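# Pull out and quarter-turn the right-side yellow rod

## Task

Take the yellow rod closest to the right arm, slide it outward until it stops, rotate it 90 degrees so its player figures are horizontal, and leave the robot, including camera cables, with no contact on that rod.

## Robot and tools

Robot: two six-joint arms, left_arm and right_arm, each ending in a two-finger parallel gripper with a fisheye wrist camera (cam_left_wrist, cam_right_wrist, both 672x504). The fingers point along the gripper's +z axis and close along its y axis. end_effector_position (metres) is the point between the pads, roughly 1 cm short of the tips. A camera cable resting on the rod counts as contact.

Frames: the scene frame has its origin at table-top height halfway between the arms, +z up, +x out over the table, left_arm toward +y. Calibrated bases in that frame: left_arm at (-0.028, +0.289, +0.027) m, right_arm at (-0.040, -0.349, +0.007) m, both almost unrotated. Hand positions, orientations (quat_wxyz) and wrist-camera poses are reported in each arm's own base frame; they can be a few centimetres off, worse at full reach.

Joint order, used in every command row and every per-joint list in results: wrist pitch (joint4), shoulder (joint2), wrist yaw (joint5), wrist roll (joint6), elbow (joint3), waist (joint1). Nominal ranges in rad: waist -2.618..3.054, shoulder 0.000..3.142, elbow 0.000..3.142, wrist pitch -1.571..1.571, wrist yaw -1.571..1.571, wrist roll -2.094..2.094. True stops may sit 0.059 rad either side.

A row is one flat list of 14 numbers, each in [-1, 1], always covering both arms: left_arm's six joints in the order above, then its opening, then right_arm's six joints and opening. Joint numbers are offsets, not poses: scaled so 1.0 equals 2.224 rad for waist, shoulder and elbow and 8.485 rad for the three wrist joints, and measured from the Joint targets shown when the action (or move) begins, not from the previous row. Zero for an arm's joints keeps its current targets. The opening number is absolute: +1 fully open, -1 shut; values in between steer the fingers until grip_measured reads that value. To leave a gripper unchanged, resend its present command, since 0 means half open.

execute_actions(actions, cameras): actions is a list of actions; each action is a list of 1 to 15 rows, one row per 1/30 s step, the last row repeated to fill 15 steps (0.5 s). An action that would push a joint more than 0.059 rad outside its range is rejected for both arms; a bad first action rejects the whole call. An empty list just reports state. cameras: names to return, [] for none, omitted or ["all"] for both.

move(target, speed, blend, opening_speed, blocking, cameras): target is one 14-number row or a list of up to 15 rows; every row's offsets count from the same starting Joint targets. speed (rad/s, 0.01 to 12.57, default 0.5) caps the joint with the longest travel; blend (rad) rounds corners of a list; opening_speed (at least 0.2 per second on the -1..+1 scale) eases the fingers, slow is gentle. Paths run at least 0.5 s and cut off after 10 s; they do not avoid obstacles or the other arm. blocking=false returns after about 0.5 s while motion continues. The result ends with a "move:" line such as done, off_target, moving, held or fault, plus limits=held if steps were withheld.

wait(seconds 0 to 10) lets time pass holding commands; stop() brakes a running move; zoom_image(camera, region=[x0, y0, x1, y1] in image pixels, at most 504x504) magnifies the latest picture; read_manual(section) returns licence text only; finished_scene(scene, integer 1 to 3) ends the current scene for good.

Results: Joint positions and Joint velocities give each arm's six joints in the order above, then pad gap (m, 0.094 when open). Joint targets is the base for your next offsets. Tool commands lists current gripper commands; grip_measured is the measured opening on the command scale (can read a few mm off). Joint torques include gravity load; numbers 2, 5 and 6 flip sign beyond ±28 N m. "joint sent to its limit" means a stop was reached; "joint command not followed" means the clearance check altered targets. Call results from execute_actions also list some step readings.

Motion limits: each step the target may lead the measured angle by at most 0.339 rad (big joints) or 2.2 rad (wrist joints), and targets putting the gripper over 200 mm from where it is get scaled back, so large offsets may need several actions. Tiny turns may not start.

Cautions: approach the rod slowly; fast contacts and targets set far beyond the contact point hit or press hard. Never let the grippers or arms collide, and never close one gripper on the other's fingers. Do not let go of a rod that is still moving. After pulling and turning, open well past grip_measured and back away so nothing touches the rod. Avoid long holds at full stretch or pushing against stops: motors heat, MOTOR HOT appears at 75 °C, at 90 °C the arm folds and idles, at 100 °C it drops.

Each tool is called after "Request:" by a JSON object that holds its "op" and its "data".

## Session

Request:
{"op": "execute_actions", "data": {"actions": []}}

Scene clock: 0.00 s.
left_arm: end_effector_position=(+0.3899, -0.0004, +0.1147) grip_measured=+1.000 end_effector_quat_wxyz=(+0.609, -0.026, +0.793, +0.006) | right_arm: end_effector_position=(+0.3960, -0.0474, +0.1154) grip_measured=+1.000 end_effector_quat_wxyz=(+0.595, +0.094, +0.794, -0.086)
Joint names: [wrist pitch, shoulder, wrist yaw, wrist roll, elbow, waist]
Joint positions: left_arm=[0.911 1.495 -0.08 -0.043 0.322 -0.04 0.094] | right_arm=[0.848 1.518 0.234 0.044 0.38 -0.018 0.094]
Joint velocities: within noise
Joint torques (N m): no reading
Heat: left arm: 41 °C; right arm: 40 °C.
Joint targets: left_arm=[0.899 1.493 -0.081 -0.042 0.324 -0.040] | right_arm=[0.837 1.515 0.234 0.045 0.383 -0.018]
Tool commands: left_gripper/opening=+1.0 right_gripper/opening=+1.0
camera_calibration:
cam_left_wrist: T_world_to_cam=[[0.0222135, -0.980285, 0.196335, -0.0420869], [-0.593611, -0.170951, -0.786385, 0.357186], [0.804446, -0.0990782, -0.585705, -0.125405], [0, 0, 0, 1]] pos_world=[0.313846, 0.00737939, 0.215698]
cam_right_wrist: T_world_to_cam=[[-0.244005, -0.947103, 0.208463, 0.0183839], [-0.655393, 0.00260904, -0.755284, 0.379511], [0.714788, -0.320918, -0.621361, -0.108823], [0, 0, 0, 1]] pos_world=[0.331, -0.0185021, 0.215188]

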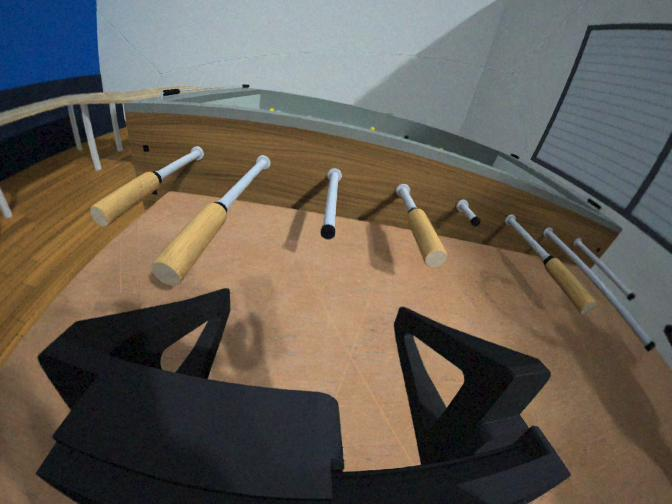

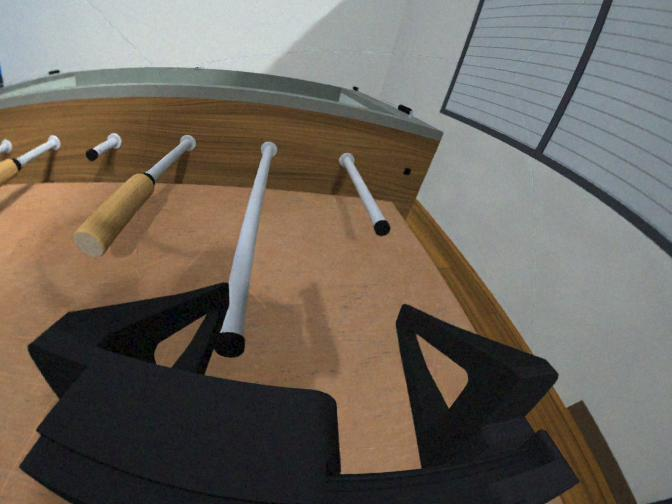

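Request:
{"op": "move", "data": {"target": [0,0,0,0,0,0,1,-0.1753,-0.098,-0.0192,-0.0053,0.4784,0.0553,0.3], "speed": 1.2, "cameras": ["cam_right_wrist"]}}

Request:
{"op": "zoom_image", "data": {"camera": "cam_right_wrist", "region": [230, 80, 350, 170]}}

Request:
{"op": "zoom_image", "data": {"camera": "cam_right_wrist", "region": [60, 60, 400, 310]}}

Scene clock: 21.40 s.
left_arm: end_effector_position=(+0.3899, -0.0004, +0.1147) grip_measured=+1.000 end_effector_quat_wxyz=(+0.609, -0.026, +0.793, +0.006) | right_arm: end_effector_position=(+0.4006, +0.0253, +0.3434) grip_measured=+0.302 end_effector_quat_wxyz=(+0.508, -0.018, +0.861, -0.009)
Joint names: [wrist pitch, shoulder, wrist yaw, wrist roll, elbow, waist]
Joint positions: left_arm=[0.911 1.495 -0.08 -0.043 0.322 -0.04 0.094] | right_arm=[-0.634 1.299 0.082 0.008 1.427 0.097 0.061]
Joint velocities: within noise
Joint torques (N m): left_arm=[1.89 -5.7 -0.04 0.02 5.37 -0.03] | right_arm=[1.6 -4.11 -0.04 -0.08 8.47 0.76]
Heat: left arm: 41 °C; right arm: 42 °C.
Joint targets: left_arm=[0.899 1.493 -0.081 -0.042 0.324 -0.040] | right_arm=[-0.650 1.297 0.072 0.000 1.447 0.105]
move: done
camera_calibration:
cam_right_wrist: T_world_to_cam=[[0.0641932, -0.975087, 0.212331, -0.0832324], [-0.783424, -0.181039, -0.594534, 0.555254], [0.618163, -0.12818, -0.775528, 0.139752], [0, 0, 0, 1]] pos_world=[0.353953, 0.0372772, 0.456172]
Images, in order (width x height): cam_right_wrist 672x504.

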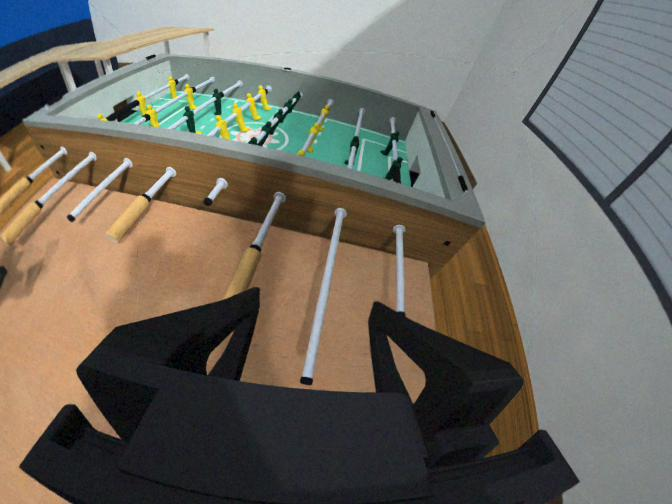

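Scaled by 4.200 from the camera's 672x504 image, which has a finer 960x720 frame.

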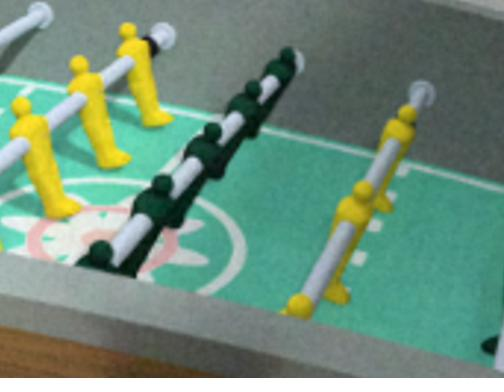

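Scaled by 1.482 from the camera's 672x504 image, which has a finer 960x720 frame.

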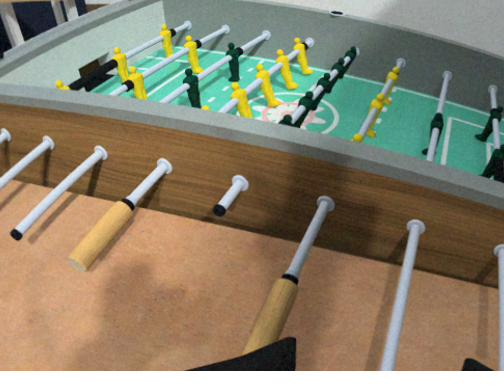

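Request:
{"op": "zoom_image", "data": {"camera": "cam_right_wrist", "region": [290, 95, 340, 160]}}

Scaled by 7.754 from the camera's 672x504 image, which has a finer 960x720 frame.

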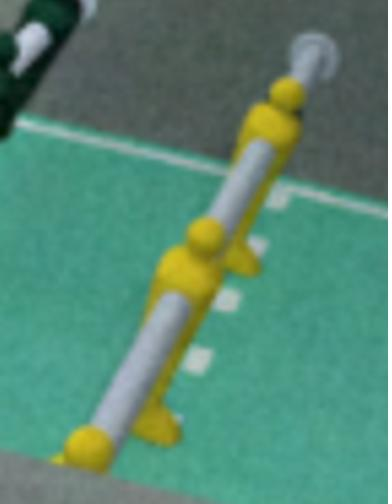

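Request:
{"op": "move", "data": {"target": [[0,0,0,0,0,0,1,0.1831,0.1079,0.0658,0,-0.4861,0.2001,0.5],[0,0,0,0,0,0,1,0.2428,0.4083,0.0665,0,-0.3314,0.2019,0.5]], "speed": 1.2, "blend": 0.1, "cameras": ["cam_right_wrist"]}}

Scene clock: 79.80 s.
left_arm: end_effector_position=(+0.3899, -0.0004, +0.1147) grip_measured=+1.000 end_effector_quat_wxyz=(+0.609, -0.026, +0.793, +0.006) | right_arm: end_effector_position=(+0.4506, +0.1517, +0.0702) grip_measured=+0.498 end_effector_quat_wxyz=(+0.673, +0.009, +0.738, -0.052)
Joint names: [wrist pitch, shoulder, wrist yaw, wrist roll, elbow, waist]
Joint positions: left_arm=[0.911 1.495 -0.08 -0.043 0.322 -0.04 0.094] | right_arm=[1.387 2.19 0.633 0 0.693 0.546 0.07]
Joint velocities: within noise
Joint torques (N m): left_arm=[1.89 -5.76 -0.03 0.01 5.35 -0.06] | right_arm=[1.89 -7.01 0.11 0 4.77 0.76]
Heat: left arm: 41 °C; right arm: 42 °C.
Joint targets: left_arm=[0.899 1.493 -0.081 -0.042 0.324 -0.040] | right_arm=[1.410 2.205 0.635 0.000 0.710 0.554]
move: done
camera_calibration:
cam_right_wrist: T_world_to_cam=[[-0.114019, -0.962792, 0.245011, 0.171002], [-0.492732, -0.159347, -0.855467, 0.339025], [0.862679, -0.218264, -0.45623, -0.205783], [0, 0, 0, 1]] pos_world=[0.364071, 0.173747, 0.154243]
Images, in order (width x height): cam_right_wrist 672x504.

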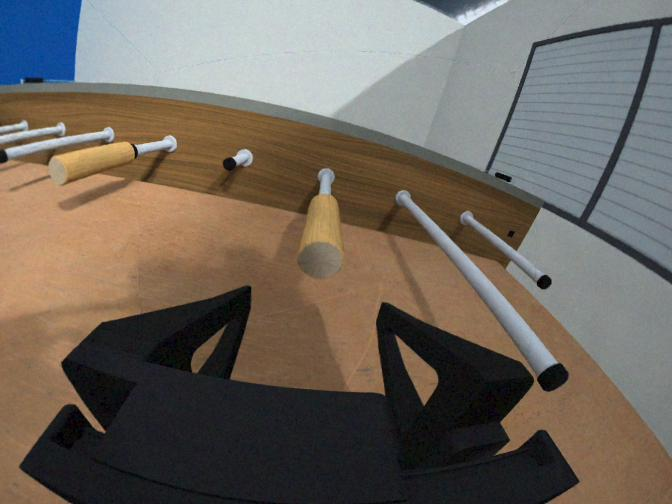

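Request:
{"op": "move", "data": {"target": [0,0,0,0,0,0,1,-0.0078,0.0967,-0.0169,0,0.1704,-0.0643,0.5], "speed": 0.5, "cameras": ["cam_right_wrist"]}}

Scene clock: 96.60 s.
left_arm: end_effector_position=(+0.3899, -0.0004, +0.1147) grip_measured=+1.000 end_effector_quat_wxyz=(+0.609, -0.026, +0.793, +0.006) | right_arm: end_effector_position=(+0.5446, +0.1464, +0.0808) grip_measured=+0.498 end_effector_quat_wxyz=(+0.715, +0.037, +0.698, -0.028)
Joint names: [wrist pitch, shoulder, wrist yaw, wrist roll, elbow, waist]
Joint positions: left_arm=[0.911 1.495 -0.08 -0.043 0.322 -0.04 0.094] | right_arm=[1.354 2.396 0.507 0 1.069 0.415 0.07]
Joint velocities: within noise
Joint torques (N m): left_arm=[1.87 -5.76 -0.03 0.01 5.37 -0.06] | right_arm=[1.58 -8.5 -0.12 0 5.9 -0.29]
Heat: left arm: 41 °C; right arm: 43 °C.
Joint targets: left_arm=[0.899 1.493 -0.081 -0.042 0.324 -0.040] | right_arm=[1.344 2.420 0.492 0.000 1.089 0.411]
move: done
camera_calibration:
cam_right_wrist: T_world_to_cam=[[-0.143796, -0.976016, 0.163448, 0.198724], [-0.387344, -0.0964762, -0.916873, 0.331855], [0.910652, -0.195153, -0.364181, -0.320179], [0, 0, 0, 1]] pos_world=[0.44869, 0.16349, 0.155184]
Images, in order (width x height): cam_right_wrist 672x504.

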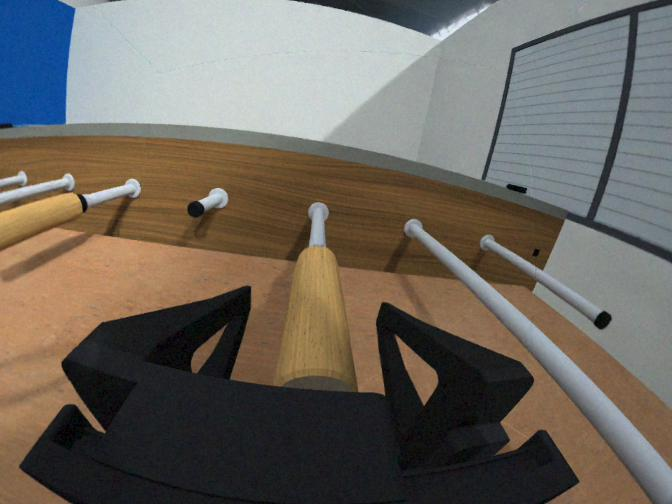

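Request:
{"op": "move", "data": {"target": [[0,0,0,0,0,0,1,-0.0035,0.005,0,0,0,0,0.5],[0,0,0,0,0,0,1,-0.0035,0.005,0,0,0,0,-0.55]], "opening_speed": 0.7, "cameras": ["cam_right_wrist"]}}

Scene clock: 103.57 s.
left_arm: end_effector_position=(+0.3899, -0.0004, +0.1147) grip_measured=+1.000 end_effector_quat_wxyz=(+0.609, -0.026, +0.793, +0.006) | right_arm: end_effector_position=(+0.5442, +0.1460, +0.0679) grip_measured=-0.305 end_effector_quat_wxyz=(+0.702, +0.031, +0.710, -0.035)
Joint names: [wrist pitch, shoulder, wrist yaw, wrist roll, elbow, waist]
Joint positions: left_arm=[0.911 1.495 -0.08 -0.043 0.322 -0.04 0.094] | right_arm=[1.326 2.408 0.507 0 1.069 0.415 0.033]
Joint velocities: within noise
Joint torques (N m): left_arm=[1.88 -5.76 -0.03 0.01 5.35 -0.06] | right_arm=[1.58 -8.61 -0.12 0 5.85 -0.28]
Heat: left arm: 41 °C; right arm: 44 °C.
Joint targets: left_arm=[0.899 1.493 -0.081 -0.042 0.324 -0.040] | right_arm=[1.314 2.431 0.492 0.000 1.089 0.411]
move: done
camera_calibration:
cam_right_wrist: T_world_to_cam=[[-0.137784, -0.973162, 0.184311, 0.19525], [-0.420678, -0.110969, -0.900398, 0.339014], [0.896686, -0.201596, -0.394099, -0.314001], [0, 0, 0, 1]] pos_world=[0.451078, 0.164329, 0.145513]
Images, in order (width x height): cam_right_wrist 672x504.

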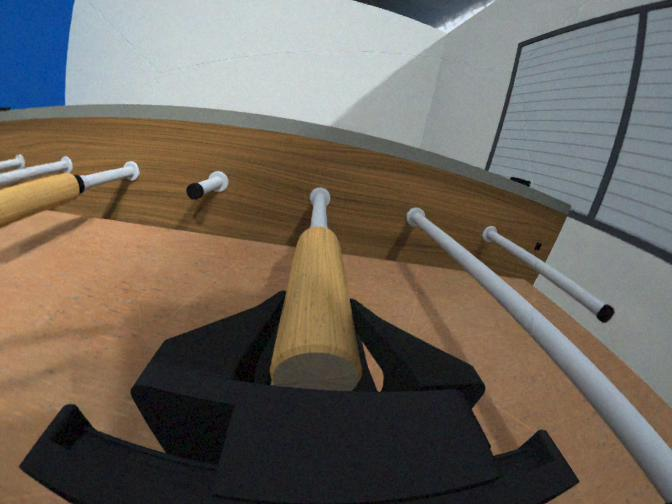

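Request:
{"op": "move", "data": {"target": [[0,0,0,0,0,0,1,0.0107,-0.0513,0.0072,0,-0.0841,0.027,-0.55],[0,0,0,0,0,0,1,0.0131,-0.1237,0.0216,0,-0.2019,0.0818,-0.55]], "speed": [0.35,0.25], "blend": 0.1, "cameras": ["cam_right_wrist","cam_left_wrist"]}}

Scene clock: 118.43 s.
left_arm: end_effector_position=(+0.3899, -0.0004, +0.1147) grip_measured=+1.000 end_effector_quat_wxyz=(+0.609, -0.026, +0.793, +0.006) | right_arm: end_effector_position=(+0.4610, +0.1506, +0.0679) grip_measured=-0.306 end_effector_quat_wxyz=(+0.670, +0.012, +0.740, -0.057)
Joint names: [wrist pitch, shoulder, wrist yaw, wrist roll, elbow, waist]
Joint positions: left_arm=[0.911 1.495 -0.08 -0.043 0.322 -0.04 0.094] | right_arm=[1.354 2.207 0.629 0 0.735 0.532 0.033]
Joint velocities: within noise
Joint torques (N m): left_arm=[1.89 -5.76 -0.03 0.02 5.37 -0.06] | right_arm=[2.35 -12.7 0.6 0 -3.48 5.53]
Heat: left arm: 41 °C; right arm: 44 °C.
Joint targets: left_arm=[0.899 1.493 -0.081 -0.042 0.324 -0.040] | right_arm=[1.425 2.156 0.675 0.000 0.640 0.593]
move: off_target (right_arm); blend cut to 0.0935 rad at target 1; right_arm: the elbow is farthest, 0.095 rad from its target
camera_calibration:
cam_left_wrist: T_world_to_cam=[[0.0222135, -0.980285, 0.196335, -0.0420869], [-0.593611, -0.170951, -0.786385, 0.357186], [0.804446, -0.0990782, -0.585705, -0.125405], [0, 0, 0, 1]] pos_world=[0.313846, 0.00737939, 0.215698]
cam_right_wrist: T_world_to_cam=[[-0.122602, -0.960656, 0.249214, 0.175061], [-0.500136, -0.157089, -0.851579, 0.344699], [0.857224, -0.229047, -0.4612, -0.211547], [0, 0, 0, 1]] pos_world=[0.375203, 0.173868, 0.152345]

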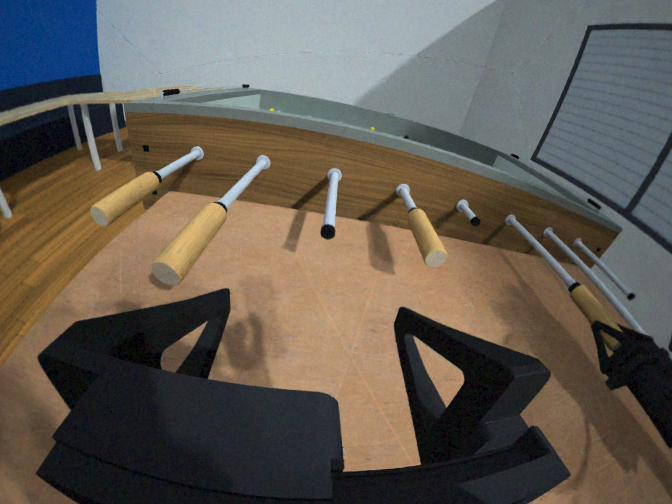

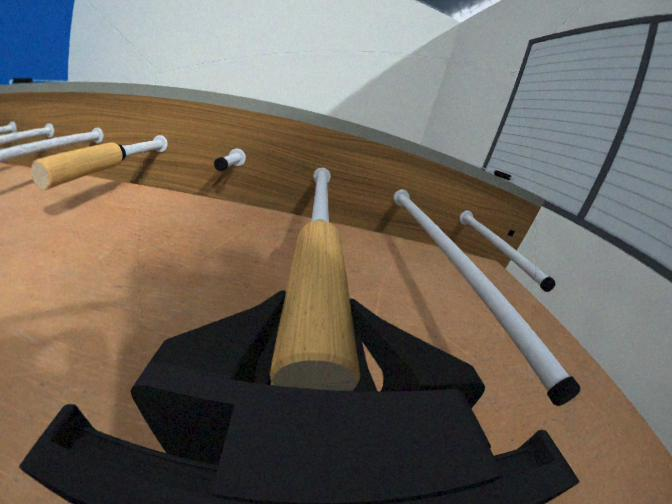

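Request:
{"op": "move", "data": {"target": [[0,0,0,0,0,0,1,0,0.0288,-0.0062,0,0.0337,-0.0216,-0.55],[0,0,0,0,0,0,1,0,0.0288,-0.0062,-0.1992,0.0337,-0.0216,-0.55]], "speed": [0.4,0.8], "cameras": ["cam_right_wrist","cam_left_wrist"]}}

Scene clock: 130.73 s.
left_arm: end_effector_position=(+0.3899, -0.0004, +0.1147) grip_measured=+1.000 end_effector_quat_wxyz=(+0.609, -0.026, +0.793, +0.006) | right_arm: end_effector_position=(+0.4633, +0.1479, +0.0758) grip_measured=-0.307 end_effector_quat_wxyz=(-0.421, +0.521, -0.505, +0.544)
Joint names: [wrist pitch, shoulder, wrist yaw, wrist roll, elbow, waist]
Joint positions: left_arm=[0.911 1.495 -0.08 -0.043 0.322 -0.04 0.094] | right_arm=[1.412 2.22 0.636 -1.672 0.741 0.526 0.033]
Joint velocities: within noise
Joint torques (N m): left_arm=[1.89 -5.79 -0.03 0.02 5.37 -0.08] | right_arm=[1.78 -8.49 -0.07 -0.18 1.68 1.7]
Heat: left arm: 41 °C; right arm: 47 °C.
Joint targets: left_arm=[0.899 1.493 -0.081 -0.042 0.324 -0.040] | right_arm=[1.425 2.220 0.623 -1.690 0.715 0.545]
move: done
camera_calibration:
cam_left_wrist: T_world_to_cam=[[0.0222135, -0.980285, 0.196335, -0.0420869], [-0.593611, -0.170951, -0.786385, 0.357186], [0.804446, -0.0990782, -0.585705, -0.125405], [0, 0, 0, 1]] pos_world=[0.313846, 0.00737939, 0.215698]
cam_right_wrist: T_world_to_cam=[[0.0374176, 0.313281, 0.948923, -0.144873], [-0.478034, -0.828278, 0.2923, 0.35448], [0.877544, -0.464555, 0.118767, -0.229087], [0, 0, 0, 1]] pos_world=[0.375908, 0.23257, 0.0610666]

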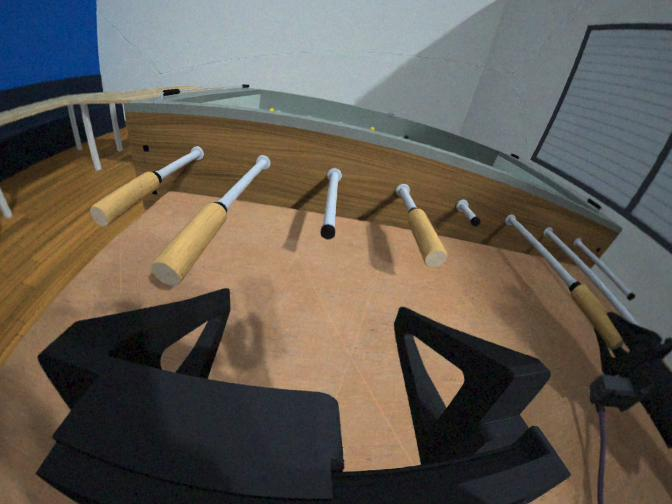

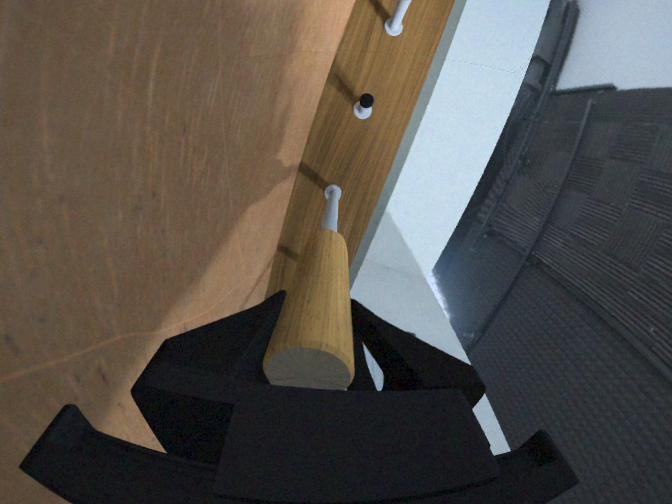

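Request:
{"op": "move", "data": {"target": [[0,0,0,0,0,0,1,0.0042,-0.0072,0,0,-0.0234,0,-0.55],[0,0,0,0,0,0,1,0,0,0,0,-0.0034,0,-0.55],[0,0,0,0,0,0,1,0,0,0,0,-0.0034,0,-0.09]], "speed": 0.3, "opening_speed": 0.6, "cameras": ["cam_right_wrist"]}}

Scene clock: 141.07 s.
left_arm: end_effector_position=(+0.3899, -0.0004, +0.1147) grip_measured=+1.000 end_effector_quat_wxyz=(+0.609, -0.026, +0.793, +0.006) | right_arm: end_effector_position=(+0.4573, +0.1545, +0.0683) grip_measured=-0.092 end_effector_quat_wxyz=(-0.415, +0.543, -0.494, +0.538)
Joint names: [wrist pitch, shoulder, wrist yaw, wrist roll, elbow, waist]
Joint positions: left_arm=[0.911 1.495 -0.08 -0.043 0.322 -0.04 0.094] | right_arm=[1.404 2.22 0.619 -1.69 0.721 0.54 0.043]
Joint velocities: within noise
Joint torques (N m): left_arm=[1.89 -5.79 -0.04 0.02 5.35 -0.06] | right_arm=[1.87 -8.39 0.12 0.02 2.4 0.51]
Heat: left arm: 41 °C; right arm: 46 °C.
Joint targets: left_arm=[0.899 1.493 -0.081 -0.042 0.324 -0.040] | right_arm=[1.425 2.220 0.623 -1.690 0.707 0.545]
move: done
camera_calibration:
cam_right_wrist: T_world_to_cam=[[0.0517173, 0.343444, 0.937748, -0.150028], [-0.443656, -0.833356, 0.329678, 0.341807], [0.894704, -0.433087, 0.109272, -0.231801], [0, 0, 0, 1]] pos_world=[0.366797, 0.235983, 0.0533309]
Images, in order (width x height): cam_right_wrist 672x504.

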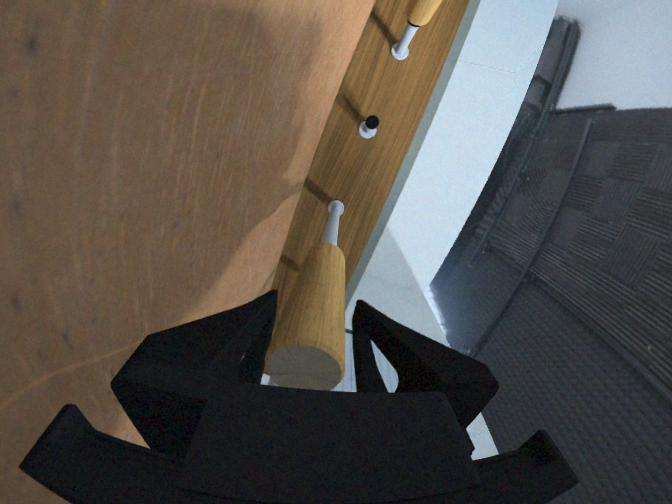

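Request:
{"op": "zoom_image", "data": {"camera": "cam_right_wrist", "region": [220, 220, 420, 400]}}

Scaled by 2.520 from the camera's 672x504 image, which has a finer 960x720 frame.

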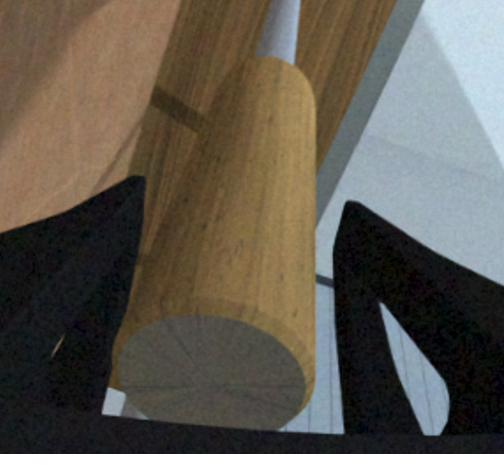

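Request:
{"op": "move", "data": {"target": [[0,0,0,0,0,0,1,0,0,0,0,0,0,0.03],[0,0,0,0,0,0,1,0,0,0,0,0,0.14,0.03]], "speed": 0.35, "opening_speed": 0.6, "cameras": ["cam_right_wrist","cam_left_wrist"]}}

Scene clock: 159.27 s.
left_arm: end_effector_position=(+0.3899, -0.0004, +0.1147) grip_measured=+1.000 end_effector_quat_wxyz=(+0.609, -0.026, +0.793, +0.006) | right_arm: end_effector_position=(+0.3866, +0.2885, +0.0683) grip_measured=+0.028 end_effector_quat_wxyz=(-0.493, +0.613, -0.403, +0.467)
Joint names: [wrist pitch, shoulder, wrist yaw, wrist roll, elbow, waist]
Joint positions: left_arm=[0.911 1.495 -0.08 -0.043 0.322 -0.04 0.094] | right_arm=[1.404 2.22 0.623 -1.691 0.721 0.856 0.048]
Joint velocities: within noise
Joint torques (N m): left_arm=[1.88 -5.81 -0.03 0.01 5.38 -0.01] | right_arm=[1.86 -8.4 0.08 0.02 2.4 0.03]
Heat: left arm: 40 °C; right arm: 46 °C.
Joint targets: left_arm=[0.899 1.493 -0.081 -0.042 0.324 -0.040] | right_arm=[1.425 2.220 0.623 -1.690 0.707 0.856]
move: done
camera_calibration:
cam_left_wrist: T_world_to_cam=[[0.0222135, -0.980285, 0.196335, -0.0420869], [-0.593611, -0.170951, -0.786385, 0.357186], [0.804446, -0.0990782, -0.585705, -0.125405], [0, 0, 0, 1]] pos_world=[0.313846, 0.00737939, 0.215698]
cam_right_wrist: T_world_to_cam=[[-0.0568565, 0.343676, 0.937366, -0.150443], [-0.166057, -0.929062, 0.330559, 0.3423], [0.984476, -0.136862, 0.109893, -0.230758], [0, 0, 0, 1]] pos_world=[0.275464, 0.338139, 0.0532281]

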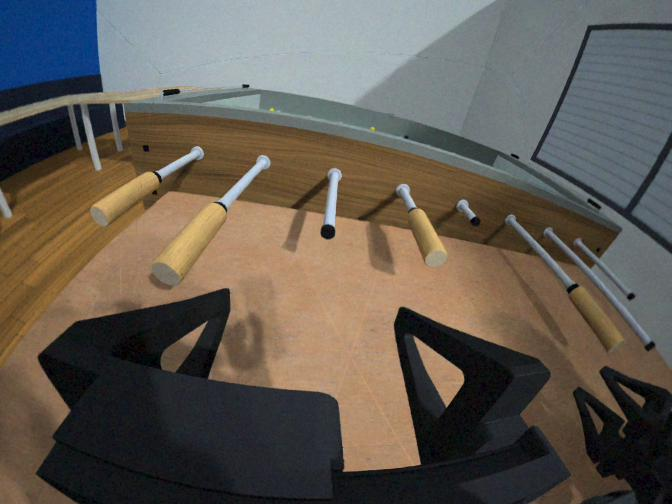

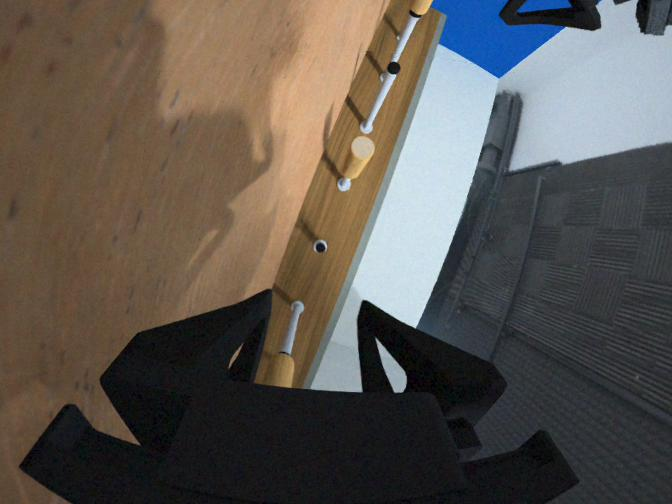

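Request:
{"op": "move", "data": {"target": [[0,0,0,0,0,0,1,-0.0619,-0.3071,0,0,-0.1533,0,0.03],[0,0,0,0,0,0,1,-0.2446,-0.415,-0.065,0.1992,0.3327,-0.3377,0.03]], "speed": 1.2, "blend": 0.1, "cameras": ["cam_right_wrist"]}}

Request:
{"op": "zoom_image", "data": {"camera": "cam_right_wrist", "region": [230, 80, 350, 170]}}

Request:
{"op": "zoom_image", "data": {"camera": "cam_right_wrist", "region": [60, 60, 400, 310]}}

Scene clock: 174.97 s.
left_arm: end_effector_position=(+0.3899, -0.0004, +0.1147) grip_measured=+1.000 end_effector_quat_wxyz=(+0.609, -0.026, +0.793, +0.006) | right_arm: end_effector_position=(+0.4005, +0.0307, +0.3428) grip_measured=+0.028 end_effector_quat_wxyz=(+0.507, -0.032, +0.861, -0.011)
Joint names: [wrist pitch, shoulder, wrist yaw, wrist roll, elbow, waist]
Joint positions: left_arm=[0.911 1.495 -0.08 -0.043 0.322 -0.04 0.094] | right_arm=[-0.634 1.3 0.082 -0.013 1.426 0.111 0.048]
Joint velocities: within noise
Joint torques (N m): left_arm=[1.89 -5.75 -0.04 0.02 5.34 -0.06] | right_arm=[1.57 -4.18 -0.07 0.16 8.53 -0.43]
Heat: left arm: 40 °C; right arm: 46 °C.
Joint targets: left_arm=[0.899 1.493 -0.081 -0.042 0.324 -0.040] | right_arm=[-0.650 1.297 0.071 0.000 1.447 0.105]
move: done
camera_calibration:
cam_right_wrist: T_world_to_cam=[[0.0871943, -0.969316, 0.229835, -0.093213], [-0.779642, -0.210017, -0.589959, 0.553579], [0.620126, -0.127748, -0.774032, 0.138672], [0, 0, 0, 1]] pos_world=[0.353726, 0.0436234, 0.455349]
Images, in order (width x height): cam_right_wrist 672x504.

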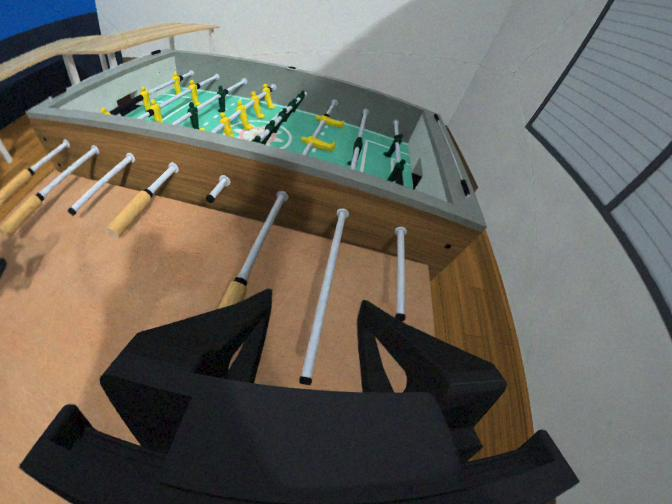

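Scaled by 4.200 from the camera's 672x504 image, which has a finer 960x720 frame.

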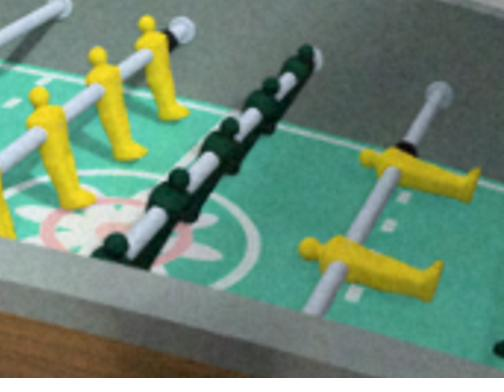

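Scaled by 1.482 from the camera's 672x504 image, which has a finer 960x720 frame.

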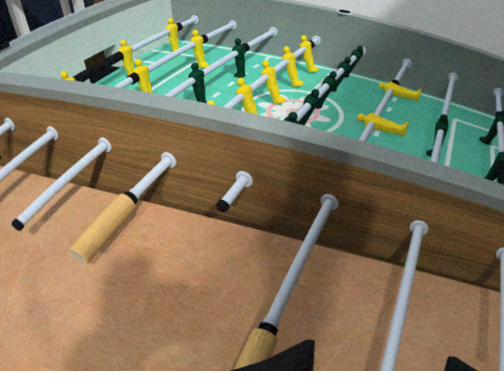

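Request:
{"op": "finished_scene", "data": {"scene": 2}}

The scene is finished: the task was done.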